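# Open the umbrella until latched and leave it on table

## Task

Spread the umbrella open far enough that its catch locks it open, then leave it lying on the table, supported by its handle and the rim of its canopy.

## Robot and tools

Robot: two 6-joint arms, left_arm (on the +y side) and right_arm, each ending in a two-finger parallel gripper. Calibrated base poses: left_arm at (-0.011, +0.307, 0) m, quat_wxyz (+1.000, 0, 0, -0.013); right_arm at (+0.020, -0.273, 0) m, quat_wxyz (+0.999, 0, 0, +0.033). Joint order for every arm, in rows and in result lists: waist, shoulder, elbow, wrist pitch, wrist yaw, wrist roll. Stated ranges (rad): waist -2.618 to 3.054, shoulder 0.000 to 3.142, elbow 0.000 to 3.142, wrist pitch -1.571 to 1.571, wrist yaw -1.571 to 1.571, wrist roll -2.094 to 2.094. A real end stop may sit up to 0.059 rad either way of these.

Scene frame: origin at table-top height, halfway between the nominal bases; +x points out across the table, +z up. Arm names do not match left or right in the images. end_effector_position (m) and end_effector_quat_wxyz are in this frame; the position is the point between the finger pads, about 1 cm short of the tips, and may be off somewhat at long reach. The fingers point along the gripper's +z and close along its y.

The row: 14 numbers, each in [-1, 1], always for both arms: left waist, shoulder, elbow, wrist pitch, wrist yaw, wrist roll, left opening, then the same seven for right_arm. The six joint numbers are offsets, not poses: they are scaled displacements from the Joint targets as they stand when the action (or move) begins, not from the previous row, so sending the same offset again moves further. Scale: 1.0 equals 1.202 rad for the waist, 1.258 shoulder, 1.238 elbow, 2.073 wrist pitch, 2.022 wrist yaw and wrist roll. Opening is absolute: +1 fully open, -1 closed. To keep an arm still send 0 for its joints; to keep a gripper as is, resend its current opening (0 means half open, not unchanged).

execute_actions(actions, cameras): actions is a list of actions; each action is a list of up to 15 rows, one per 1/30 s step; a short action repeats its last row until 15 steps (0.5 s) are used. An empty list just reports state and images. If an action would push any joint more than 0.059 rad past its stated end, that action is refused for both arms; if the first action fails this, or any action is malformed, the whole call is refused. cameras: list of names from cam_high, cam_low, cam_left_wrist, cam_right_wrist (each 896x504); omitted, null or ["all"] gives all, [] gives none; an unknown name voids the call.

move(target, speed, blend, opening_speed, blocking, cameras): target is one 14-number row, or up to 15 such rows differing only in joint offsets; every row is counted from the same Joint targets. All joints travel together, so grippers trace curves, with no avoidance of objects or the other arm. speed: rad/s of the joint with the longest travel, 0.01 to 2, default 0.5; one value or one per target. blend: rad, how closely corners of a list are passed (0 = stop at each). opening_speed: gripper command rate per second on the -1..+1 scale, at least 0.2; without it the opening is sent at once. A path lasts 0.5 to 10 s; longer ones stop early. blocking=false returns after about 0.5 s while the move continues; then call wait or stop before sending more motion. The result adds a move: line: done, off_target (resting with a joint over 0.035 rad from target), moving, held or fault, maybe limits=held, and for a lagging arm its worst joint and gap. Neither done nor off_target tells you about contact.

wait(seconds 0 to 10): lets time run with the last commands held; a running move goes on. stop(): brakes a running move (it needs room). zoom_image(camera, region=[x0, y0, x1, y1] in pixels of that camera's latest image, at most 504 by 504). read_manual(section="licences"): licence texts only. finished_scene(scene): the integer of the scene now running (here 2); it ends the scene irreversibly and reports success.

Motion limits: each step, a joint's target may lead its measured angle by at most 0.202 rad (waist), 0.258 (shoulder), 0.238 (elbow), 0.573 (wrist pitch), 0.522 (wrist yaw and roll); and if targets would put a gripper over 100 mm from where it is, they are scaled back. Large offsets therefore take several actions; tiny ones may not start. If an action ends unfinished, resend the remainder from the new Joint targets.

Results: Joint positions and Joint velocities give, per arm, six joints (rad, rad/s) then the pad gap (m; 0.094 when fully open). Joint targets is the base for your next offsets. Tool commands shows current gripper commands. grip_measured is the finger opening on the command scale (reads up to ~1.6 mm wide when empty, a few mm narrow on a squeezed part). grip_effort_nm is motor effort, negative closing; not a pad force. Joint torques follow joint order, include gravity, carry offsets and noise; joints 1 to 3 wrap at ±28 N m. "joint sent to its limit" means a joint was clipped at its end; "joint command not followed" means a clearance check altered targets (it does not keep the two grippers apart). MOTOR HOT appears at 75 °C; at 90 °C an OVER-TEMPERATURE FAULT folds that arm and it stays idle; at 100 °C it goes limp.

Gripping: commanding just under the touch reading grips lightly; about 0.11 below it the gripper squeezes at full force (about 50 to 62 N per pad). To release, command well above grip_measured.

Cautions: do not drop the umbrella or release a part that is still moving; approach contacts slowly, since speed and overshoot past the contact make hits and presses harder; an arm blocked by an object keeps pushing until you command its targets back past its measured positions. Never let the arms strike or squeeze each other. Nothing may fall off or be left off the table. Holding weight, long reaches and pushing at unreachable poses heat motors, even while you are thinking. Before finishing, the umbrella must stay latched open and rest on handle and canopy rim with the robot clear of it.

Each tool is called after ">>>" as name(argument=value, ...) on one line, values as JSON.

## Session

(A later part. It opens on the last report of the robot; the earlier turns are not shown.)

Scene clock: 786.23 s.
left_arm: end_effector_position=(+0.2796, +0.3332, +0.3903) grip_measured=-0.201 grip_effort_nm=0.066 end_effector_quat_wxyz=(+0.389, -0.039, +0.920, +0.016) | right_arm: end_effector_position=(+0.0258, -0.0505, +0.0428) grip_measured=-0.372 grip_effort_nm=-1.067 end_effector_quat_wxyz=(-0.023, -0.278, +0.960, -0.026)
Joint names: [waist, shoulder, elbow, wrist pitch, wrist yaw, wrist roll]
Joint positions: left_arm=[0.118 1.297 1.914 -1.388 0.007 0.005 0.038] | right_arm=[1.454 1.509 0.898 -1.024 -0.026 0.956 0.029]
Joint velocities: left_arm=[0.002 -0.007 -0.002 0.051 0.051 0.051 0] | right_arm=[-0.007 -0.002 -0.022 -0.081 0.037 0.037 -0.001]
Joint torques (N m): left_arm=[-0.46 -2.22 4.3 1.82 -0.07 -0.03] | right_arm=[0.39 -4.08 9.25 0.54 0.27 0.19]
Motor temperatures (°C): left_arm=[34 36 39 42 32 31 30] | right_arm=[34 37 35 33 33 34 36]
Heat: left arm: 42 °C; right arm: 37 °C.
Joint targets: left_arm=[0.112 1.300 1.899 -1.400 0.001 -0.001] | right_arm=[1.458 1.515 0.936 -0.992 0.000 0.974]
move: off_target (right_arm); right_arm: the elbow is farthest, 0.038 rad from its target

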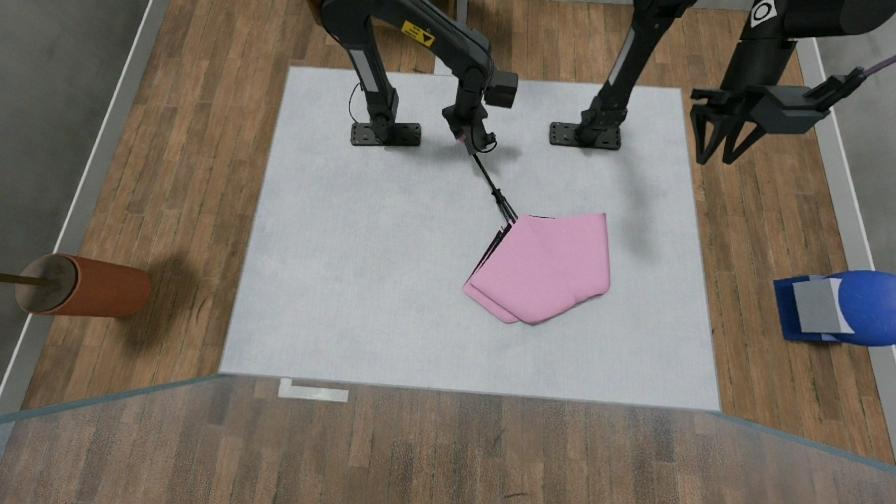

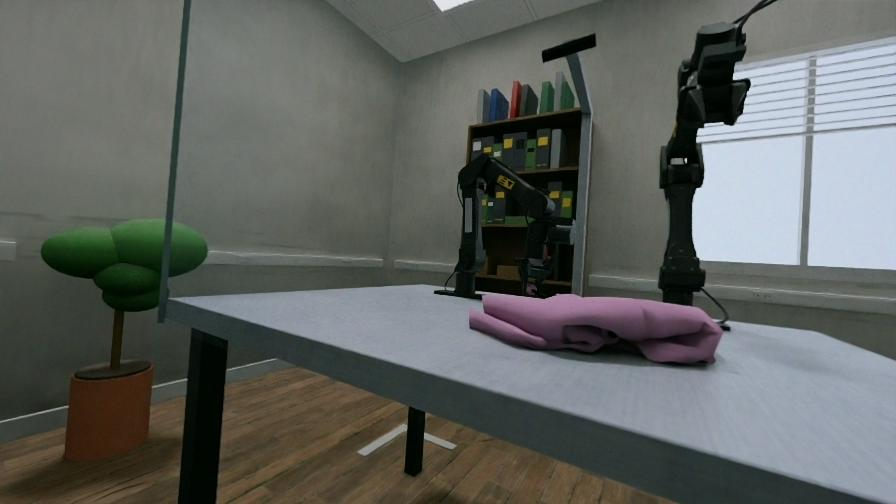

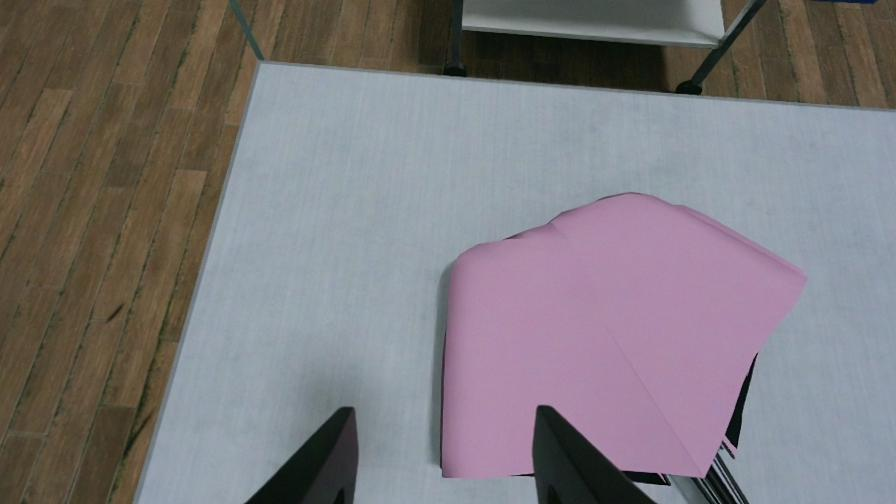

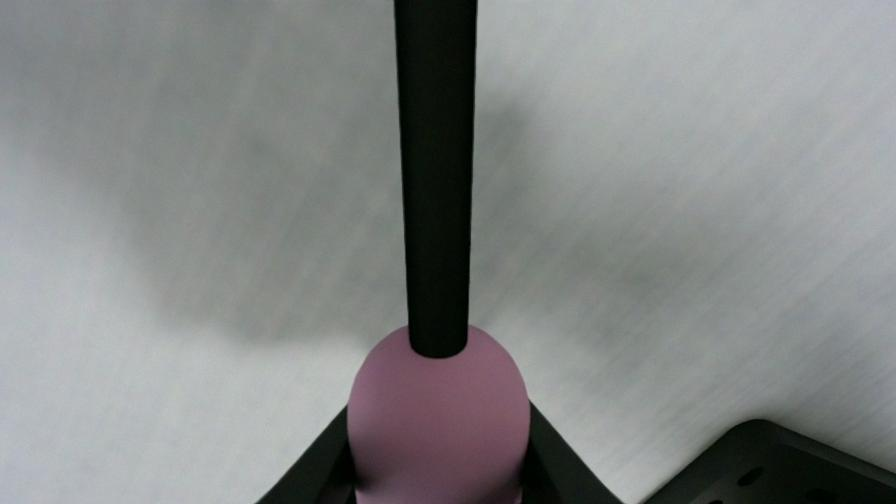

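>>> move(target=[[0,0,0,0,0,0,-0.2,0.0923,0.0327,-0.0583,0.0548,0,0.0549,-0.45]], speed=0.2, cameras=["cam_high","cam_right_wrist"])

Scene clock: 795.90 s.
left_arm: end_effector_position=(+0.2796, +0.3332, +0.3903) grip_measured=-0.201 grip_effort_nm=0.066 end_effector_quat_wxyz=(+0.389, -0.039, +0.920, +0.016) | right_arm: end_effector_position=(+0.0003, -0.0351, +0.0281) grip_measured=-0.372 grip_effort_nm=-1.067 end_effector_quat_wxyz=(-0.015, -0.273, +0.962, -0.005)
Joint names: [waist, shoulder, elbow, wrist pitch, wrist yaw, wrist roll]
Joint positions: left_arm=[0.118 1.297 1.914 -1.388 0.007 0.005 0.038] | right_arm=[1.563 1.55 0.875 -0.913 -0.027 1.077 0.029]
Joint velocities: left_arm=[0.002 0.007 -0.027 -0.007 0.022 -0.022 0] | right_arm=[-0.002 0.012 -0.017 0.022 0.051 0.037 0]
Joint torques (N m): left_arm=[-0.46 -2.22 4.29 1.82 -0.06 -0.02] | right_arm=[0.51 -4.27 4.85 0.64 0.29 0.09]
Motor temperatures (°C): left_arm=[34 36 39 42 32 31 30] | right_arm=[34 37 36 33 33 34 36]
Heat: left arm: 42 °C; right arm: 37 °C.
Joint targets: left_arm=[0.112 1.300 1.899 -1.400 0.001 -0.001] | right_arm=[1.569 1.556 0.864 -0.879 -0.001 1.085]
move: done
Images, in order (width x height): cam_high 896x504, cam_right_wrist 896x504.

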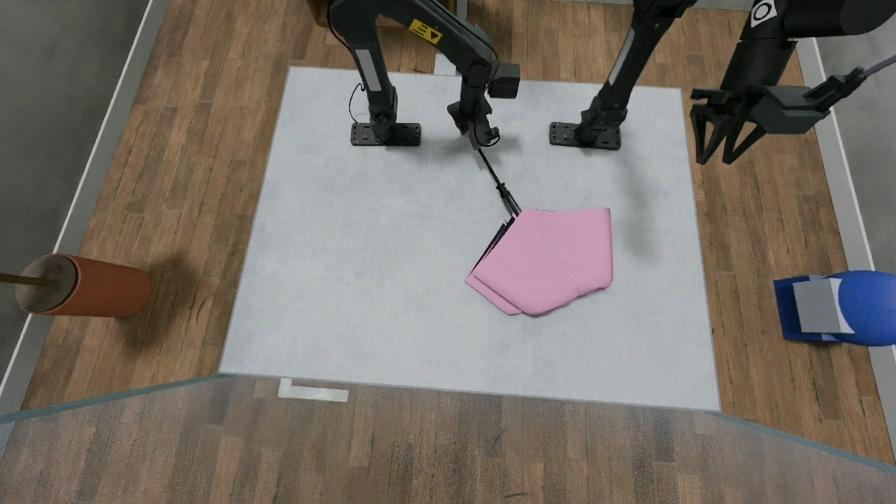

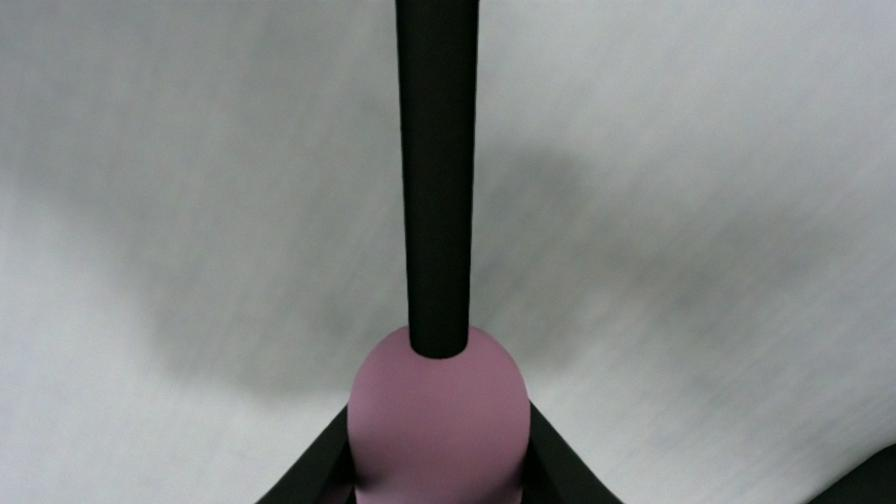

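>>> move(target=[[0,0,0,0,0,0,-0.2,0,0.0068,-0.0364,0.0259,0,0,-0.45]], speed=0.1, cameras=["cam_low","cam_right_wrist"])

Scene clock: 800.13 s.
left_arm: end_effector_position=(+0.2795, +0.3332, +0.3902) grip_measured=-0.201 grip_effort_nm=0.056 end_effector_quat_wxyz=(+0.389, -0.039, +0.920, +0.016) | right_arm: end_effector_position=(+0.0003, -0.0360, +0.0174) grip_measured=-0.372 grip_effort_nm=-1.062 end_effector_quat_wxyz=(-0.014, -0.271, +0.962, +0.001)
Joint names: [waist, shoulder, elbow, wrist pitch, wrist yaw, wrist roll]
Joint positions: left_arm=[0.118 1.297 1.914 -1.388 0.007 0.005 0.038] | right_arm=[1.563 1.554 0.833 -0.854 -0.028 1.08 0.029]
Joint velocities: left_arm=[-0.002 -0.002 -0.007 0.007 -0.095 0.022 0] | right_arm=[-0.012 -0.002 -0.012 0.037 -0.022 0.022 0]
Joint torques (N m): left_arm=[-0.47 -2.24 4.27 1.82 -0.07 -0.03] | right_arm=[0.54 -3.99 4.49 0.65 0.29 0.07]
Motor temperatures (°C): left_arm=[34 36 39 42 32 31 30] | right_arm=[34 36 36 33 33 34 36]
Heat: left arm: 42 °C; right arm: 36 °C.
Joint targets: left_arm=[0.112 1.300 1.899 -1.401 0.001 -0.001] | right_arm=[1.569 1.564 0.819 -0.825 -0.001 1.085]
move: done
Images, in order (width x height): cam_low 896x504, cam_right_wrist 896x504.

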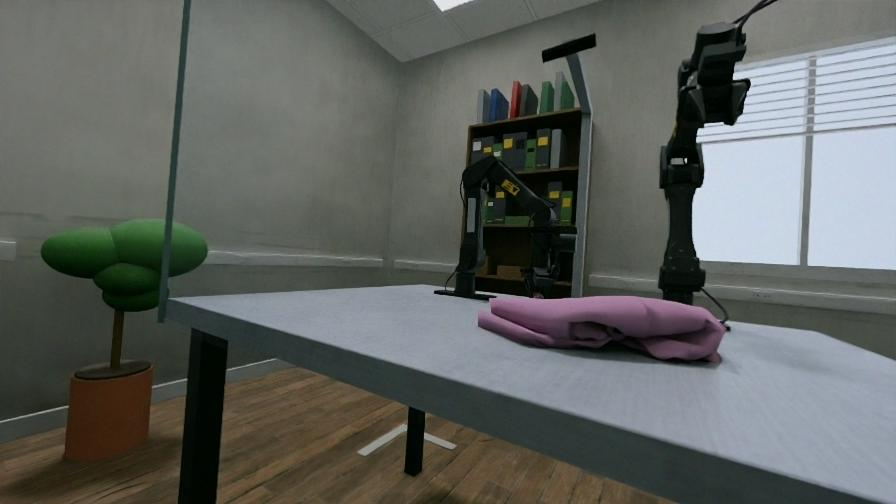

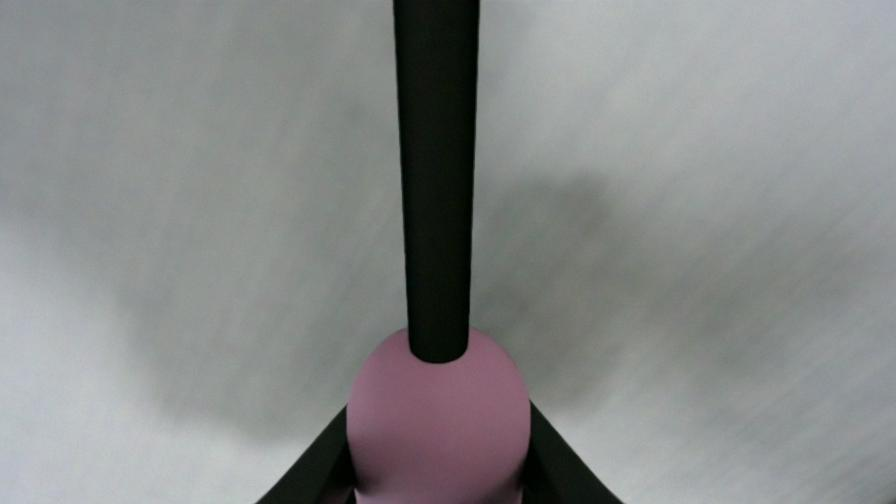

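>>> move(target=[[0,0,0,0,0,0,-0.2,0,0.003,-0.0182,0.013,0,0,-0.45]], speed=0.1, cameras=["cam_right_wrist"])

Scene clock: 802.27 s.
left_arm: end_effector_position=(+0.2795, +0.3332, +0.3902) grip_measured=-0.201 grip_effort_nm=0.061 end_effector_quat_wxyz=(+0.389, -0.039, +0.920, +0.016) | right_arm: end_effector_position=(+0.0010, -0.0365, +0.0126) grip_measured=-0.372 grip_effort_nm=-1.062 end_effector_quat_wxyz=(-0.011, -0.271, +0.963, +0.004)
Joint names: [waist, shoulder, elbow, wrist pitch, wrist yaw, wrist roll]
Joint positions: left_arm=[0.118 1.297 1.914 -1.388 0.007 0.005 0.038] | right_arm=[1.563 1.554 0.811 -0.824 -0.024 1.081 0.029]
Joint velocities: left_arm=[0.002 0.002 0.002 -0.051 -0.022 0.022 -0.001] | right_arm=[-0.017 0.017 -0.007 -0.051 -0.037 -0.022 -0.001]
Joint torques (N m): left_arm=[-0.46 -2.24 4.27 1.82 -0.06 -0.02] | right_arm=[0.55 -3.64 4.38 0.61 0.27 0.05]
Motor temperatures (°C): left_arm=[34 36 39 42 32 31 30] | right_arm=[34 36 36 33 33 34 36]
Heat: left arm: 42 °C; right arm: 36 °C.
Joint targets: left_arm=[0.112 1.300 1.899 -1.401 0.001 -0.001] | right_arm=[1.569 1.568 0.796 -0.798 0.000 1.085]
move: done
Images, in order (width x height): cam_right_wrist 896x504.

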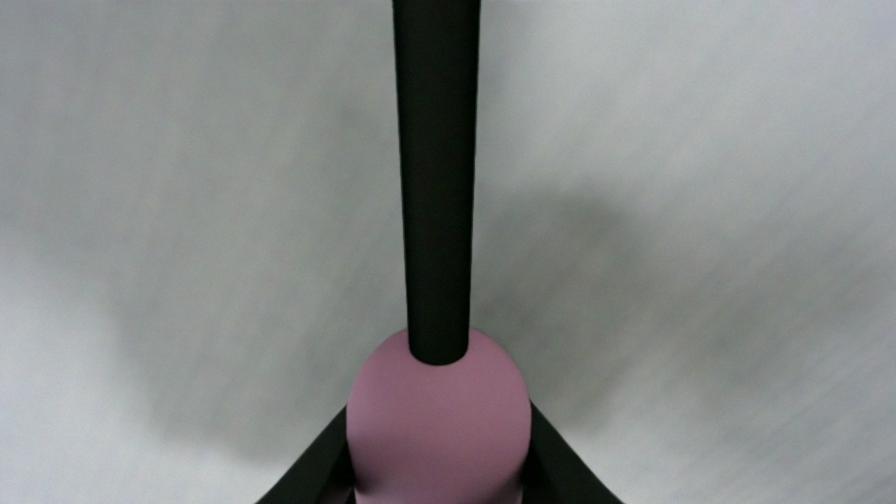

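>>> move(target=[[0,0,0,0,0,0,-0.2,0,0.0016,-0.0092,0.0065,0,0,-0.45]], speed=0.1, cameras=["cam_right_wrist"])

>>> move(target=[[0,0,0,0,0,0,-0.2,0,0,0,0,0,0,0.1]], opening_speed=0.4)

Scene clock: 809.40 s.
left_arm: end_effector_position=(+0.2795, +0.3332, +0.3902) grip_measured=-0.201 grip_effort_nm=0.061 end_effector_quat_wxyz=(+0.389, -0.039, +0.920, +0.016) | right_arm: end_effector_position=(+0.0012, -0.0365, +0.0106) grip_measured=-0.372 grip_effort_nm=-1.057 end_effector_quat_wxyz=(-0.010, -0.270, +0.963, +0.005)
Joint names: [waist, shoulder, elbow, wrist pitch, wrist yaw, wrist roll]
Joint positions: left_arm=[0.118 1.297 1.914 -1.388 0.007 0.005 0.038] | right_arm=[1.563 1.556 0.804 -0.812 -0.023 1.083 0.029]
Joint velocities: left_arm=[-0.007 -0.012 -0.017 0.007 -0.022 0.051 -0.001] | right_arm=[-0.002 -0.012 -0.007 0.007 -0.066 0.022 0]
Joint torques (N m): left_arm=[-0.47 -2.22 4.29 1.82 -0.07 -0.02] | right_arm=[0.55 -3.6 4.03 0.64 0.24 0.04]
Motor temperatures (°C): left_arm=[34 35 39 42 32 31 30] | right_arm=[34 36 35 33 33 34 36]
Heat: left arm: 42 °C; right arm: 36 °C.
Joint targets: left_arm=[0.112 1.300 1.899 -1.401 0.001 -0.001] | right_arm=[1.569 1.570 0.784 -0.785 0.000 1.085]
move: done
Images, in order (width x height): cam_right_wrist 896x504.

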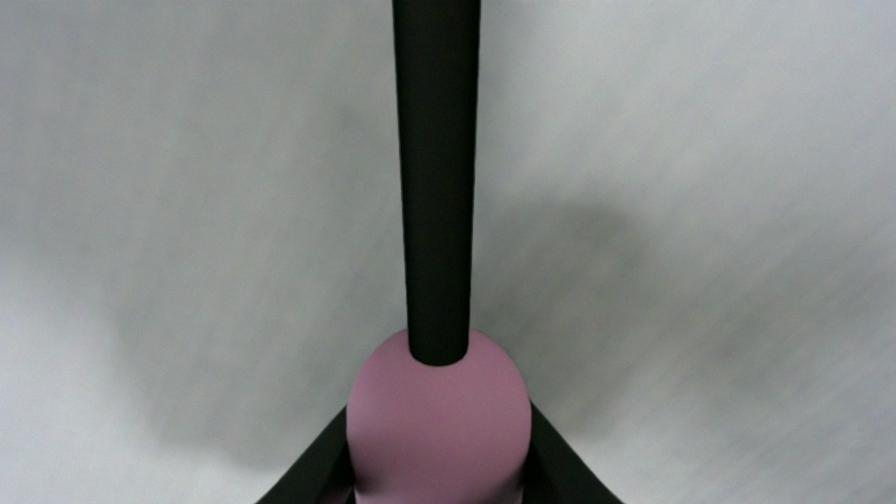

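Scene clock: 811.00 s.
left_arm: end_effector_position=(+0.2795, +0.3332, +0.3902) grip_measured=-0.201 grip_effort_nm=0.066 end_effector_quat_wxyz=(+0.389, -0.039, +0.920, +0.016) | right_arm: end_effector_position=(+0.0004, -0.0302, +0.0107) grip_measured=+0.098 grip_effort_nm=0.085 end_effector_quat_wxyz=(-0.006, -0.272, +0.962, +0.018)
Joint names: [waist, shoulder, elbow, wrist pitch, wrist yaw, wrist roll]
Joint positions: left_arm=[0.118 1.297 1.914 -1.388 0.007 0.005 0.038] | right_arm=[1.567 1.556 0.804 -0.787 -0.02 1.083 0.052]
Joint velocities: left_arm=[-0.017 0.012 -0.012 -0.037 0.037 -0.081 0] | right_arm=[0.007 -0.017 0.007 0.007 -0.022 -0.007 -0.001]
Joint torques (N m): left_arm=[-0.44 -2.22 4.29 1.82 -0.07 -0.03] | right_arm=[0.16 -3.62 4.11 0.44 0.23 0.04]
Motor temperatures (°C): left_arm=[34 35 39 42 32 31 30] | right_arm=[34 36 35 33 33 34 36]
Heat: left arm: 42 °C; right arm: 36 °C.
Joint targets: left_arm=[0.112 1.300 1.899 -1.400 0.001 -0.001] | right_arm=[1.569 1.570 0.784 -0.785 0.000 1.085]
move: done

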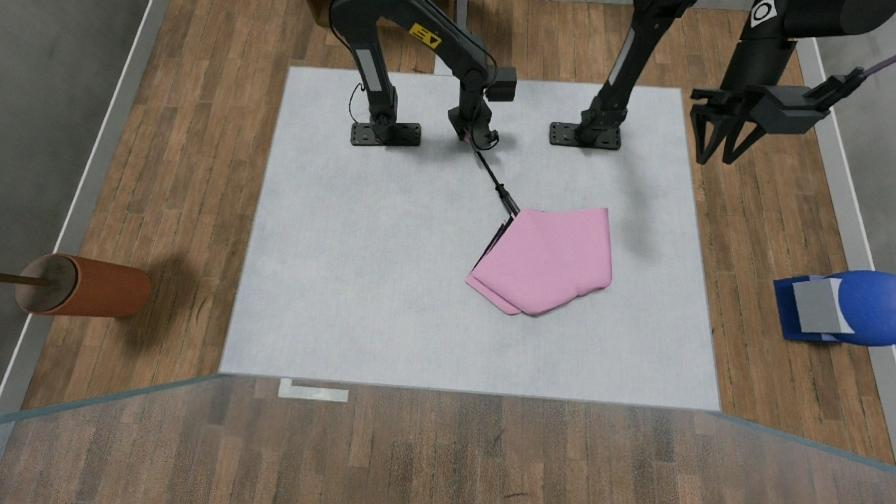

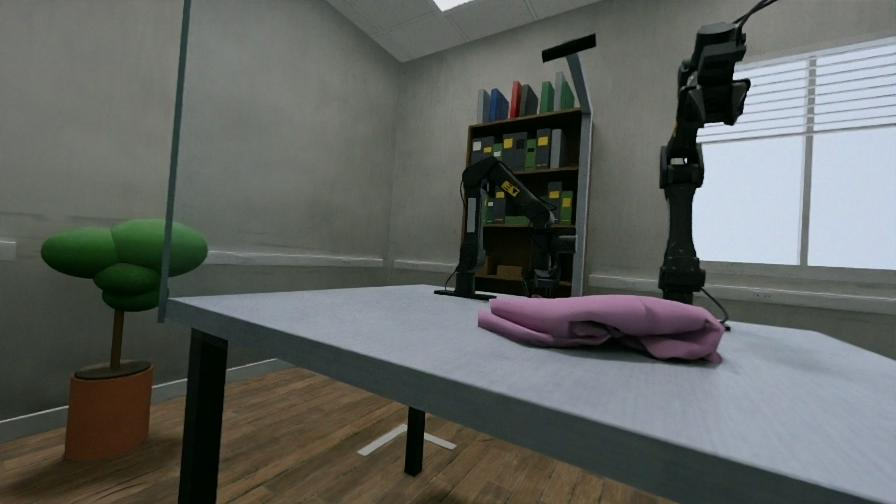

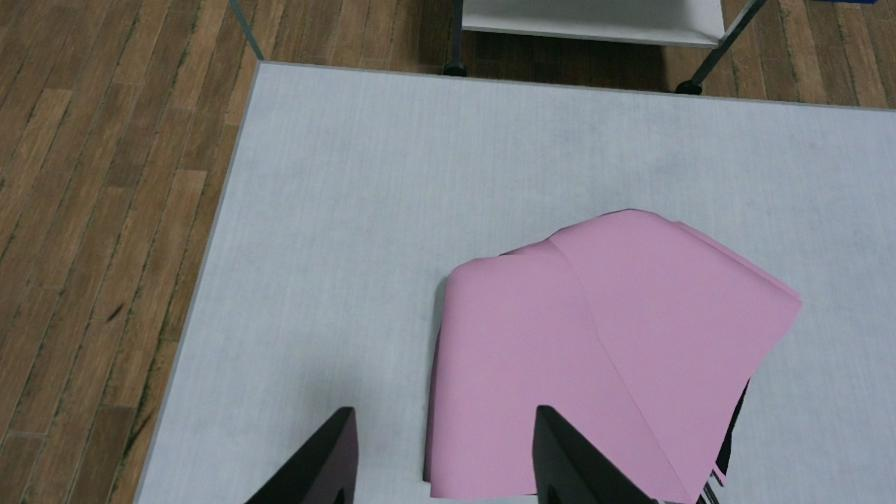

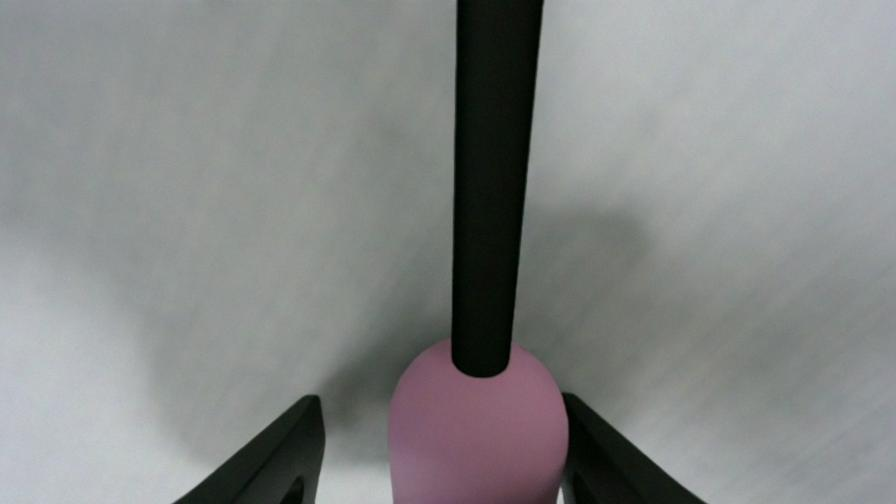

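>>> move(target=[[0,0,0,0,0,0,-0.2,0,-0.0886,0.2139,-0.1814,0,0,0.5],[0,0,0,0,0,0,-0.2,0.0275,-0.1138,0.1755,-0.1738,0,-1.0,0.5]], speed=[0.4,1.0], cameras=["cam_right_wrist"])

>>> move(target=[[0,0,0,0,0,0,-0.2,0,0,0,0,0,-0.5376,0.5]], speed=1.0)

Scene clock: 832.07 s.
left_arm: end_effector_position=(+0.2795, +0.3332, +0.3902) grip_measured=-0.201 grip_effort_nm=0.066 end_effector_quat_wxyz=(+0.389, -0.039, +0.920, +0.016) | right_arm: end_effector_position=(-0.0039, -0.0375, +0.0852) grip_measured=+0.498 grip_effort_nm=0.071 end_effector_quat_wxyz=(+0.000, +0.962, -0.273, -0.004)
Joint names: [waist, shoulder, elbow, wrist pitch, wrist yaw, wrist roll]
Joint positions: left_arm=[0.118 1.297 1.914 -1.388 0.007 0.005 0.038] | right_arm=[1.596 1.45 1.022 -1.139 -0.008 -0.926 0.07]
Joint velocities: left_arm=[0.002 0.012 -0.002 0.037 0.095 -0.081 0] | right_arm=[-0.007 -0.002 -0.007 -0.007 0.007 -0.022 -0.002]
Joint torques (N m): left_arm=[-0.44 -2.25 4.29 1.82 -0.07 -0.02] | right_arm=[0.59 -6.2 4.48 0.32 0.09 -0.08]
Motor temperatures (°C): left_arm=[34 35 39 42 32 31 30] | right_arm=[34 36 35 33 33 34 35]
Heat: left arm: 42 °C; right arm: 36 °C.
Joint targets: left_arm=[0.112 1.300 1.899 -1.400 0.001 -0.001] | right_arm=[1.602 1.427 1.002 -1.145 -0.001 -0.937]
move: done
Images, in order (width x height): cam_right_wrist 896x504.

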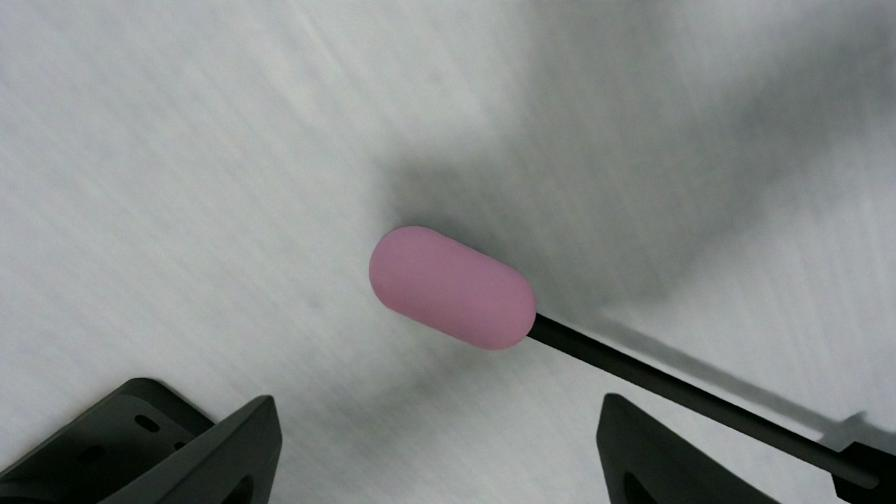

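Scene clock: 834.10 s.
left_arm: end_effector_position=(+0.2795, +0.3332, +0.3902) grip_measured=-0.201 grip_effort_nm=0.066 end_effector_quat_wxyz=(+0.389, -0.039, +0.920, +0.016) | right_arm: end_effector_position=(-0.0035, -0.0375, +0.0852) grip_measured=+0.498 grip_effort_nm=0.061 end_effector_quat_wxyz=(-0.002, +0.965, +0.264, -0.003)
Joint names: [waist, shoulder, elbow, wrist pitch, wrist yaw, wrist roll]
Joint positions: left_arm=[0.118 1.297 1.914 -1.388 0.007 0.005 0.038] | right_arm=[1.596 1.45 1.022 -1.139 -0.006 -2.013 0.07]
Joint velocities: left_arm=[-0.012 -0.002 0.012 0.022 -0.007 -0.11 0] | right_arm=[0.012 -0.012 -0.007 0.037 -0.022 -0.051 0]
Joint torques (N m): left_arm=[-0.47 -2.24 4.29 1.83 -0.07 -0.03] | right_arm=[0.58 -6.19 4.55 0.32 0.07 -0.07]
Motor temperatures (°C): left_arm=[34 35 39 42 32 31 30] | right_arm=[34 36 35 33 33 34 35]
Heat: left arm: 42 °C; right arm: 36 °C.
Joint targets: left_arm=[0.112 1.300 1.899 -1.400 0.001 -0.001] | right_arm=[1.602 1.427 1.002 -1.145 0.000 -2.024]
move: done

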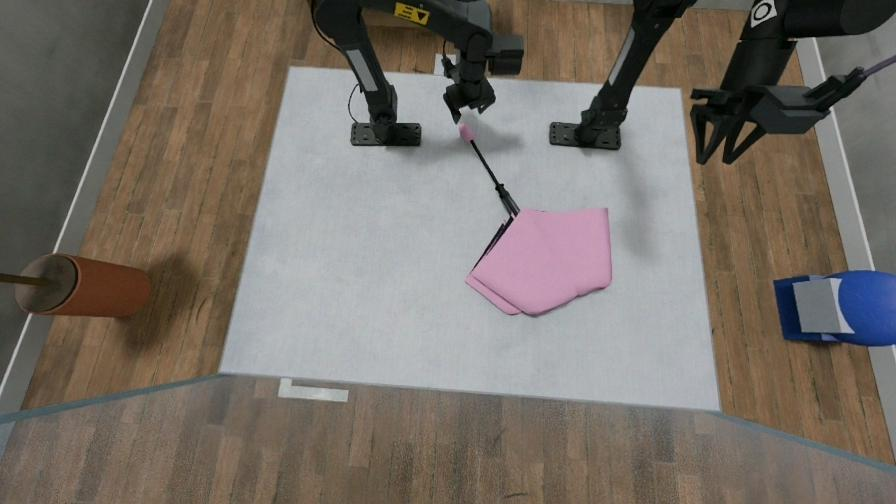

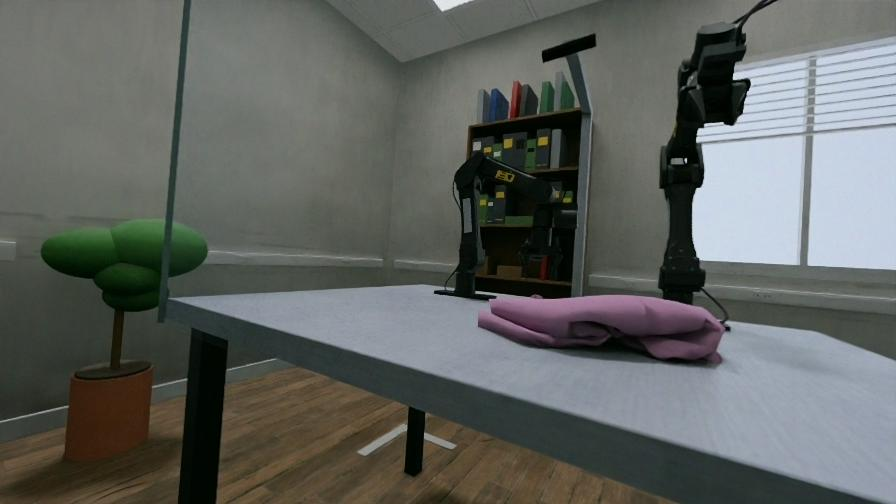

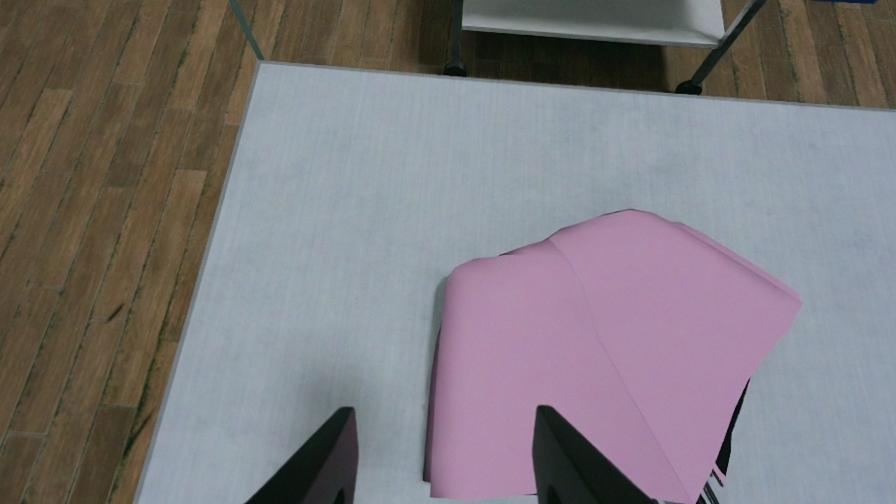

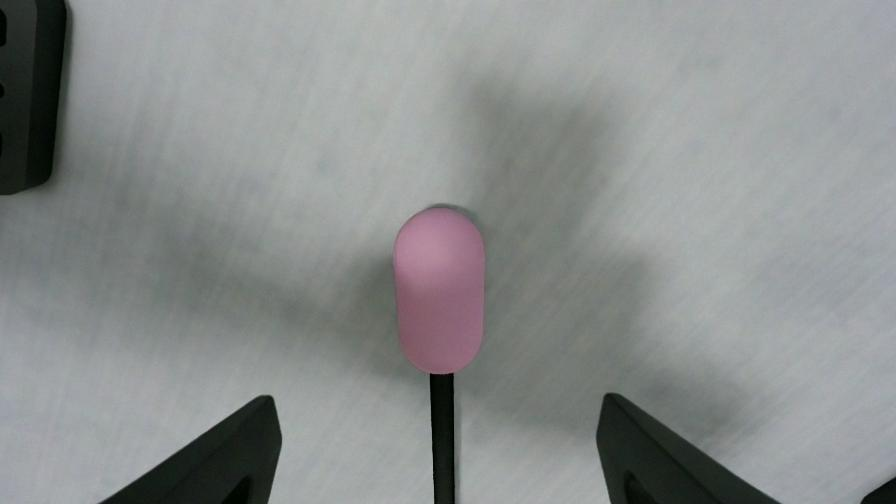

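>>> move(target=[[0,0,0,0,0,0,-0.2,0.0042,0.0833,-0.196,0.1672,0,-0.006,0.5]], speed=0.25, cameras=["cam_right_wrist"])

Scene clock: 842.23 s.
left_arm: end_effector_position=(+0.2795, +0.3332, +0.3902) grip_measured=-0.201 grip_effort_nm=0.061 end_effector_quat_wxyz=(+0.389, -0.039, +0.920, +0.016) | right_arm: end_effector_position=(-0.0042, -0.0428, +0.0117) grip_measured=+0.498 grip_effort_nm=0.071 end_effector_quat_wxyz=(-0.009, +0.962, +0.272, -0.002)
Joint names: [waist, shoulder, elbow, wrist pitch, wrist yaw, wrist roll]
Joint positions: left_arm=[0.118 1.297 1.914 -1.388 0.007 0.005 0.038] | right_arm=[1.601 1.521 0.775 -0.808 -0.006 -2.026 0.07]
Joint velocities: left_arm=[0.007 -0.007 -0.007 -0.037 -0.007 -0.037 -0.001] | right_arm=[0.007 -0.012 0.007 -0.007 -0.022 0.007 -0.001]
Joint torques (N m): left_arm=[-0.47 -2.22 4.3 1.82 -0.07 -0.03] | right_arm=[0.55 -3.66 4.4 0.47 0.05 -0.09]
Motor temperatures (°C): left_arm=[34 35 39 42 32 31 30] | right_arm=[34 37 35 33 33 34 35]
Heat: left arm: 42 °C; right arm: 37 °C.
Joint targets: left_arm=[0.112 1.300 1.899 -1.400 0.001 -0.001] | right_arm=[1.607 1.532 0.759 -0.798 0.000 -2.036]
move: done
Images, in order (width x height): cam_right_wrist 896x504.

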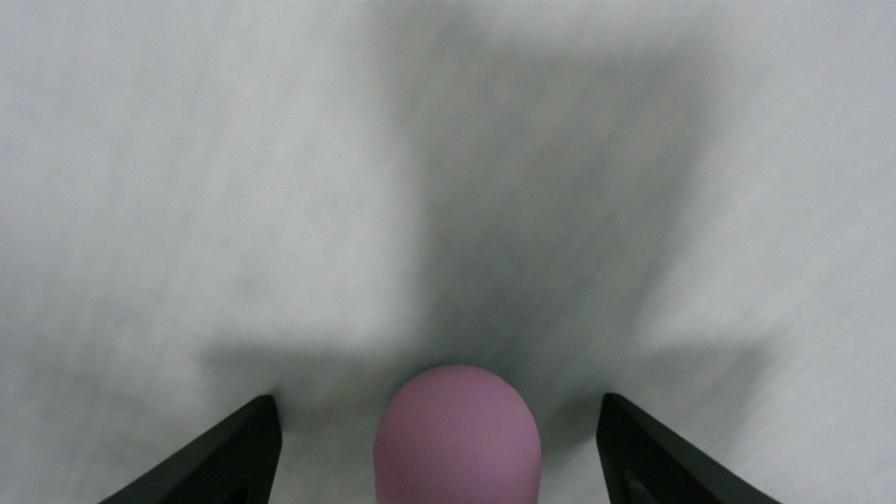

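>>> move(target=[[0,0,0,0,0,0,-0.2,-0.0117,0.0144,0.0141,0.0003,0,-0.0069,0.5]], speed=0.2, cameras=["cam_right_wrist"])

Scene clock: 848.43 s.
left_arm: end_effector_position=(+0.2795, +0.3332, +0.3902) grip_measured=-0.201 grip_effort_nm=0.061 end_effector_quat_wxyz=(+0.389, -0.039, +0.920, +0.016) | right_arm: end_effector_position=(-0.0034, -0.0429, +0.0105) grip_measured=+0.498 grip_effort_nm=0.066 end_effector_quat_wxyz=(-0.007, +0.961, +0.277, -0.002)
Joint names: [waist, shoulder, elbow, wrist pitch, wrist yaw, wrist roll]
Joint positions: left_arm=[0.118 1.297 1.914 -1.388 0.007 0.005 0.038] | right_arm=[1.598 1.527 0.775 -0.806 -0.006 -2.039 0.07]
Joint velocities: left_arm=[-0.012 0.002 0.002 -0.007 -0.007 0.037 -0.001] | right_arm=[0.012 -0.007 -0.022 0.11 0.051 -0.051 0]
Joint torques (N m): left_arm=[-0.46 -2.24 4.29 1.82 -0.07 -0.02] | right_arm=[-0.5 -2.74 5.78 0.47 0.06 -0.08]
Motor temperatures (°C): left_arm=[34 35 39 42 32 31 30] | right_arm=[34 36 35 33 33 34 35]
Heat: left arm: 42 °C; right arm: 36 °C.
Joint targets: left_arm=[0.112 1.300 1.899 -1.400 0.001 -0.001] | right_arm=[1.593 1.550 0.777 -0.798 0.000 -2.050]
move: done
Images, in order (width x height): cam_right_wrist 896x504.

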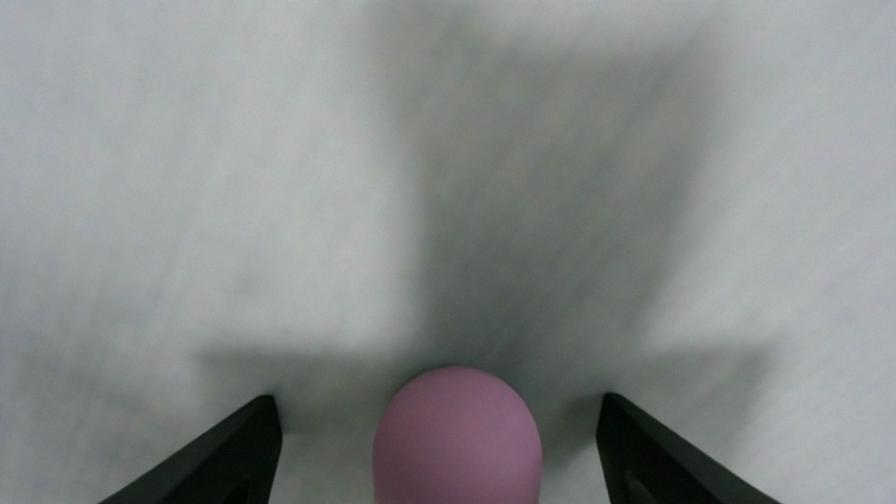

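>>> move(target=[[0,0,0,0,0,0,-0.2,-0.0083,0.012,0.0226,-0.006,0,0,0.5]], speed=0.2, cameras=["cam_right_wrist"])

Scene clock: 852.90 s.
left_arm: end_effector_position=(+0.2795, +0.3332, +0.3902) grip_measured=-0.201 grip_effort_nm=0.061 end_effector_quat_wxyz=(+0.389, -0.039, +0.920, +0.016) | right_arm: end_effector_position=(-0.0023, -0.0424, +0.0106) grip_measured=+0.498 grip_effort_nm=0.066 end_effector_quat_wxyz=(-0.001, +0.961, +0.277, -0.004)
Joint names: [waist, shoulder, elbow, wrist pitch, wrist yaw, wrist roll]
Joint positions: left_arm=[0.118 1.297 1.914 -1.388 0.007 0.005 0.038] | right_arm=[1.592 1.54 0.789 -0.819 -0.008 -2.046 0.07]
Joint velocities: left_arm=[-0.002 -0.002 -0.017 -0.022 0.022 -0.037 0.001] | right_arm=[-0.002 -0.012 0.007 -0.007 0.081 -0.037 -0.001]
Joint torques (N m): left_arm=[-0.44 -2.24 4.3 1.82 -0.07 -0.02] | right_arm=[-0.85 -2.7 7.04 0.47 0.08 -0.04]
Motor temperatures (°C): left_arm=[34 35 39 42 32 31 30] | right_arm=[34 36 35 33 33 34 35]
Heat: left arm: 42 °C; right arm: 36 °C.
Joint targets: left_arm=[0.112 1.300 1.899 -1.400 0.001 -0.001] | right_arm=[1.583 1.565 0.805 -0.810 -0.001 -2.050]
move: done
Images, in order (width x height): cam_right_wrist 896x504.

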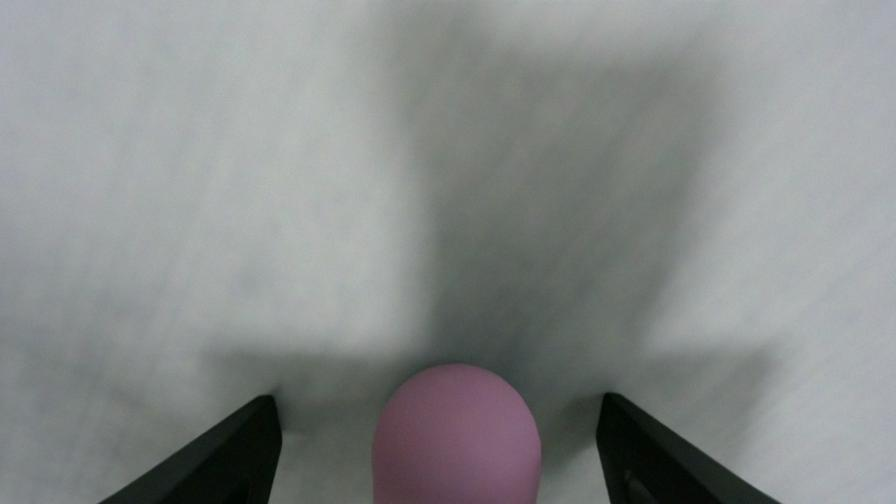

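>>> move(target=[[0,0,0,0,0,0,-0.2,-0.0125,0.018,0.0183,0,0,0,0.5]], speed=0.2, cameras=["cam_right_wrist"])

Scene clock: 856.03 s.
left_arm: end_effector_position=(+0.2795, +0.3332, +0.3902) grip_measured=-0.201 grip_effort_nm=0.066 end_effector_quat_wxyz=(+0.389, -0.039, +0.920, +0.016) | right_arm: end_effector_position=(-0.0021, -0.0417, +0.0111) grip_measured=+0.498 grip_effort_nm=0.066 end_effector_quat_wxyz=(+0.007, +0.962, +0.273, -0.013)
Joint names: [waist, shoulder, elbow, wrist pitch, wrist yaw, wrist roll]
Joint positions: left_arm=[0.118 1.297 1.914 -1.388 0.007 0.005 0.038] | right_arm=[1.579 1.561 0.811 -0.84 -0.022 -2.05 0.07]
Joint velocities: left_arm=[0.002 0.012 -0.012 -0.022 -0.007 -0.037 -0.001] | right_arm=[0.002 0.002 -0.007 -0.051 -0.066 0.051 0]
Joint torques (N m): left_arm=[-0.46 -2.22 4.29 1.83 -0.07 -0.02] | right_arm=[-1.14 -2.66 7.09 0.63 0.24 0.01]
Motor temperatures (°C): left_arm=[34 35 39 42 32 31 30] | right_arm=[34 36 35 33 33 34 35]
Heat: left arm: 42 °C; right arm: 36 °C.
Joint targets: left_arm=[0.112 1.300 1.899 -1.400 0.001 -0.001] | right_arm=[1.568 1.588 0.827 -0.810 -0.001 -2.050]
move: done
Images, in order (width x height): cam_right_wrist 896x504.

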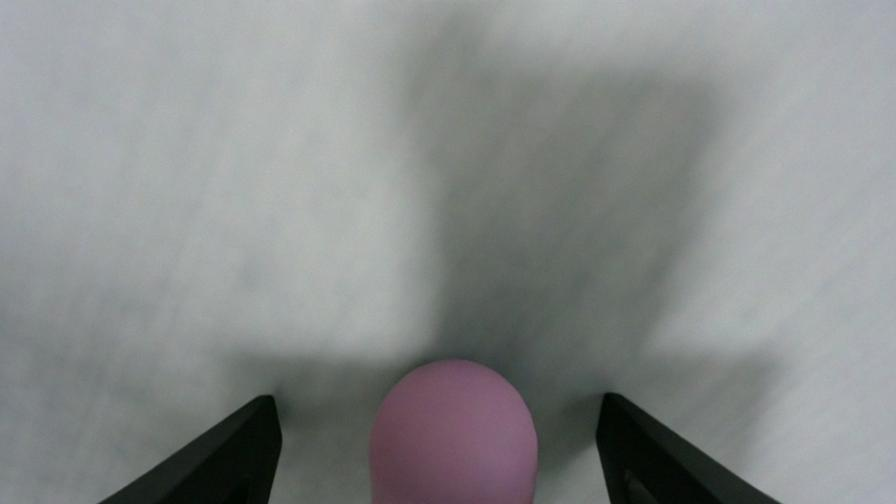

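>>> move(target=[[0,0,0,0,0,0,-0.2,0.0212,-0.0413,-0.0329,-0.0053,0,0,0.5]], speed=0.2, cameras=["cam_right_wrist"])

Scene clock: 862.10 s.
left_arm: end_effector_position=(+0.2795, +0.3332, +0.3902) grip_measured=-0.201 grip_effort_nm=0.061 end_effector_quat_wxyz=(+0.389, -0.039, +0.920, +0.016) | right_arm: end_effector_position=(-0.0023, -0.0414, +0.0114) grip_measured=+0.498 grip_effort_nm=0.056 end_effector_quat_wxyz=(+0.005, +0.961, +0.278, -0.007)
Joint names: [waist, shoulder, elbow, wrist pitch, wrist yaw, wrist roll]
Joint positions: left_arm=[0.118 1.297 1.914 -1.388 0.007 0.005 0.038] | right_arm=[1.588 1.555 0.806 -0.834 -0.012 -2.05 0.07]
Joint velocities: left_arm=[-0.007 0.007 -0.022 0.11 -0.022 -0.022 0] | right_arm=[-0.007 -0.002 -0.007 0.007 -0.095 -0.007 0]
Joint torques (N m): left_arm=[-0.46 -2.22 4.3 1.82 -0.07 -0.02] | right_arm=[0.51 -6.12 4.07 0.48 0.13 0.02]
Motor temperatures (°C): left_arm=[34 35 39 42 32 31 30] | right_arm=[34 36 35 33 33 34 35]
Heat: left arm: 42 °C; right arm: 36 °C.
Joint targets: left_arm=[0.112 1.300 1.899 -1.400 0.001 -0.001] | right_arm=[1.593 1.536 0.787 -0.821 -0.001 -2.050]
move: done
Images, in order (width x height): cam_right_wrist 896x504.

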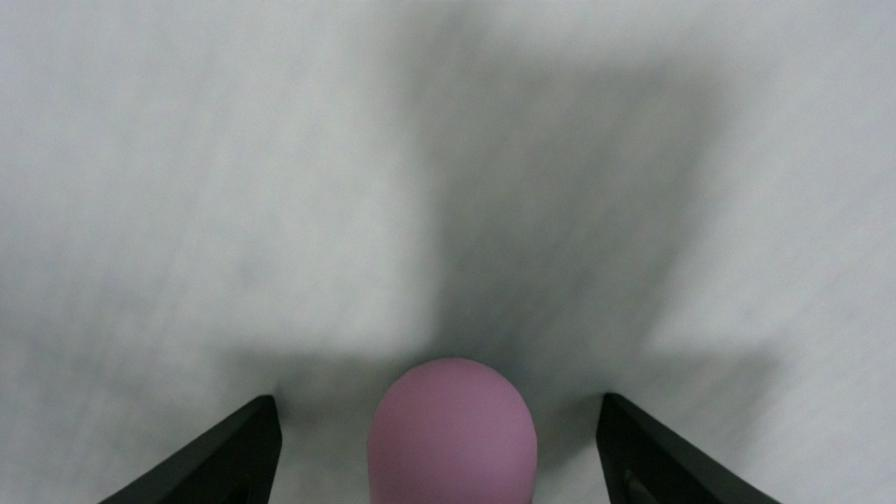

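>>> move(target=[[0,0,0,0,0,0,-0.2,0,0,0,0,0,0,-0.45]], opening_speed=0.6)

Scene clock: 868.27 s.
left_arm: end_effector_position=(+0.2795, +0.3332, +0.3902) grip_measured=-0.201 grip_effort_nm=0.071 end_effector_quat_wxyz=(+0.389, -0.039, +0.920, +0.016) | right_arm: end_effector_position=(-0.0016, -0.0402, +0.0109) grip_measured=-0.371 grip_effort_nm=-1.048 end_effector_quat_wxyz=(+0.003, +0.961, +0.278, -0.004)
Joint names: [waist, shoulder, elbow, wrist pitch, wrist yaw, wrist roll]
Joint positions: left_arm=[0.118 1.297 1.914 -1.388 0.007 0.005 0.038] | right_arm=[1.588 1.554 0.804 -0.827 -0.007 -2.05 0.03]
Joint velocities: left_arm=[0.002 -0.007 0.007 -0.022 -0.081 -0.081 0] | right_arm=[-0.002 -0.007 -0.007 -0.051 -0.037 -0.022 -0.001]
Joint torques (N m): left_arm=[-0.44 -2.21 4.3 1.82 -0.07 -0.02] | right_arm=[0.5 -6.09 4.19 0.4 0.09 0.02]
Motor temperatures (°C): left_arm=[34 35 39 42 32 31 30] | right_arm=[34 36 35 33 33 34 35]
Heat: left arm: 42 °C; right arm: 36 °C.
Joint targets: left_arm=[0.112 1.300 1.899 -1.400 0.001 -0.001] | right_arm=[1.593 1.536 0.786 -0.821 0.000 -2.050]
move: done

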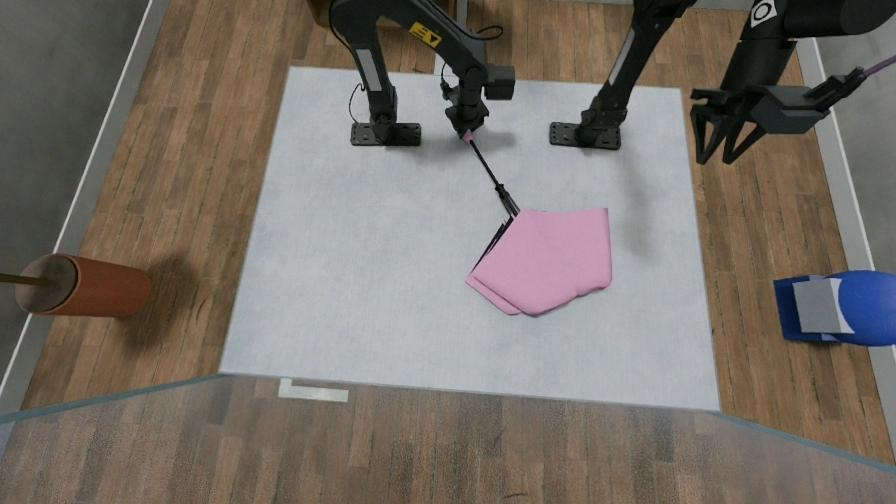

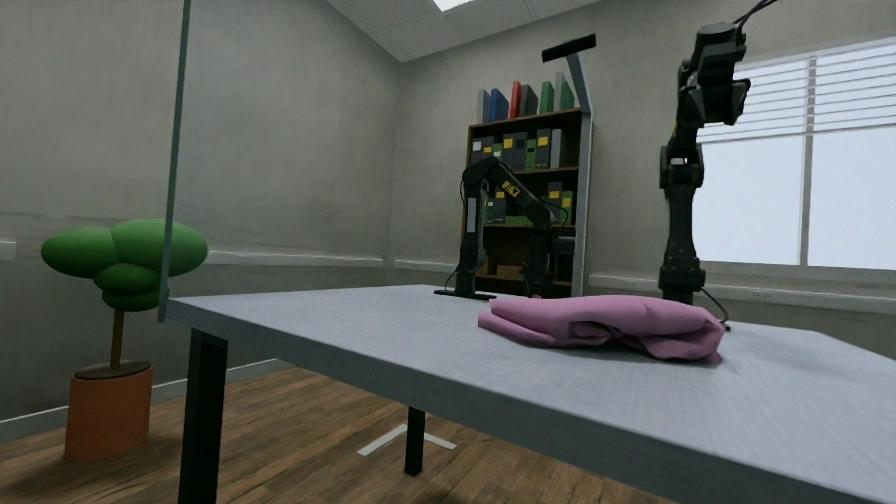

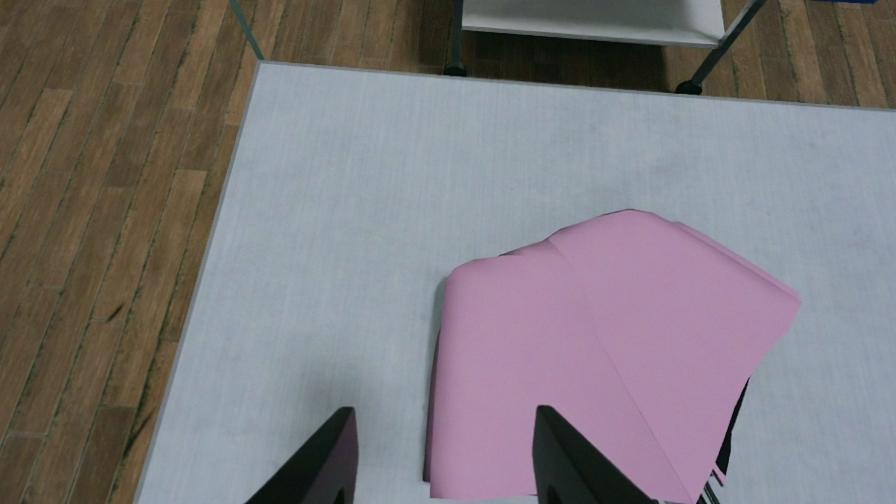

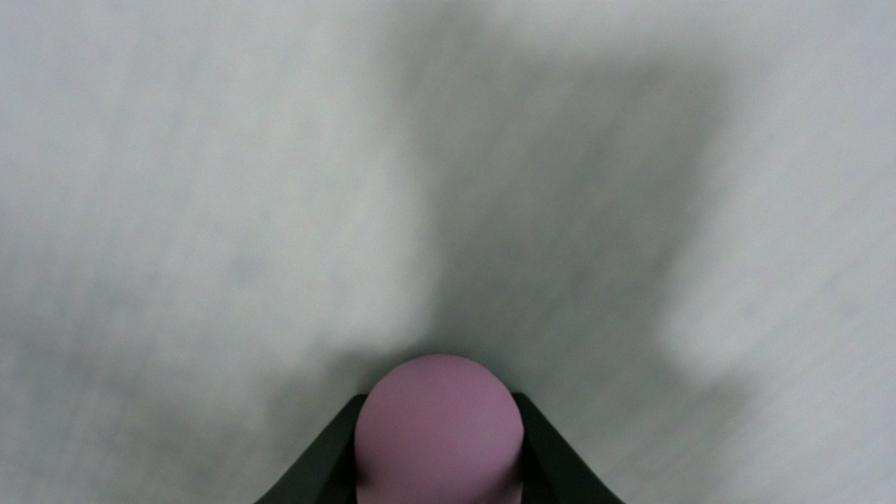

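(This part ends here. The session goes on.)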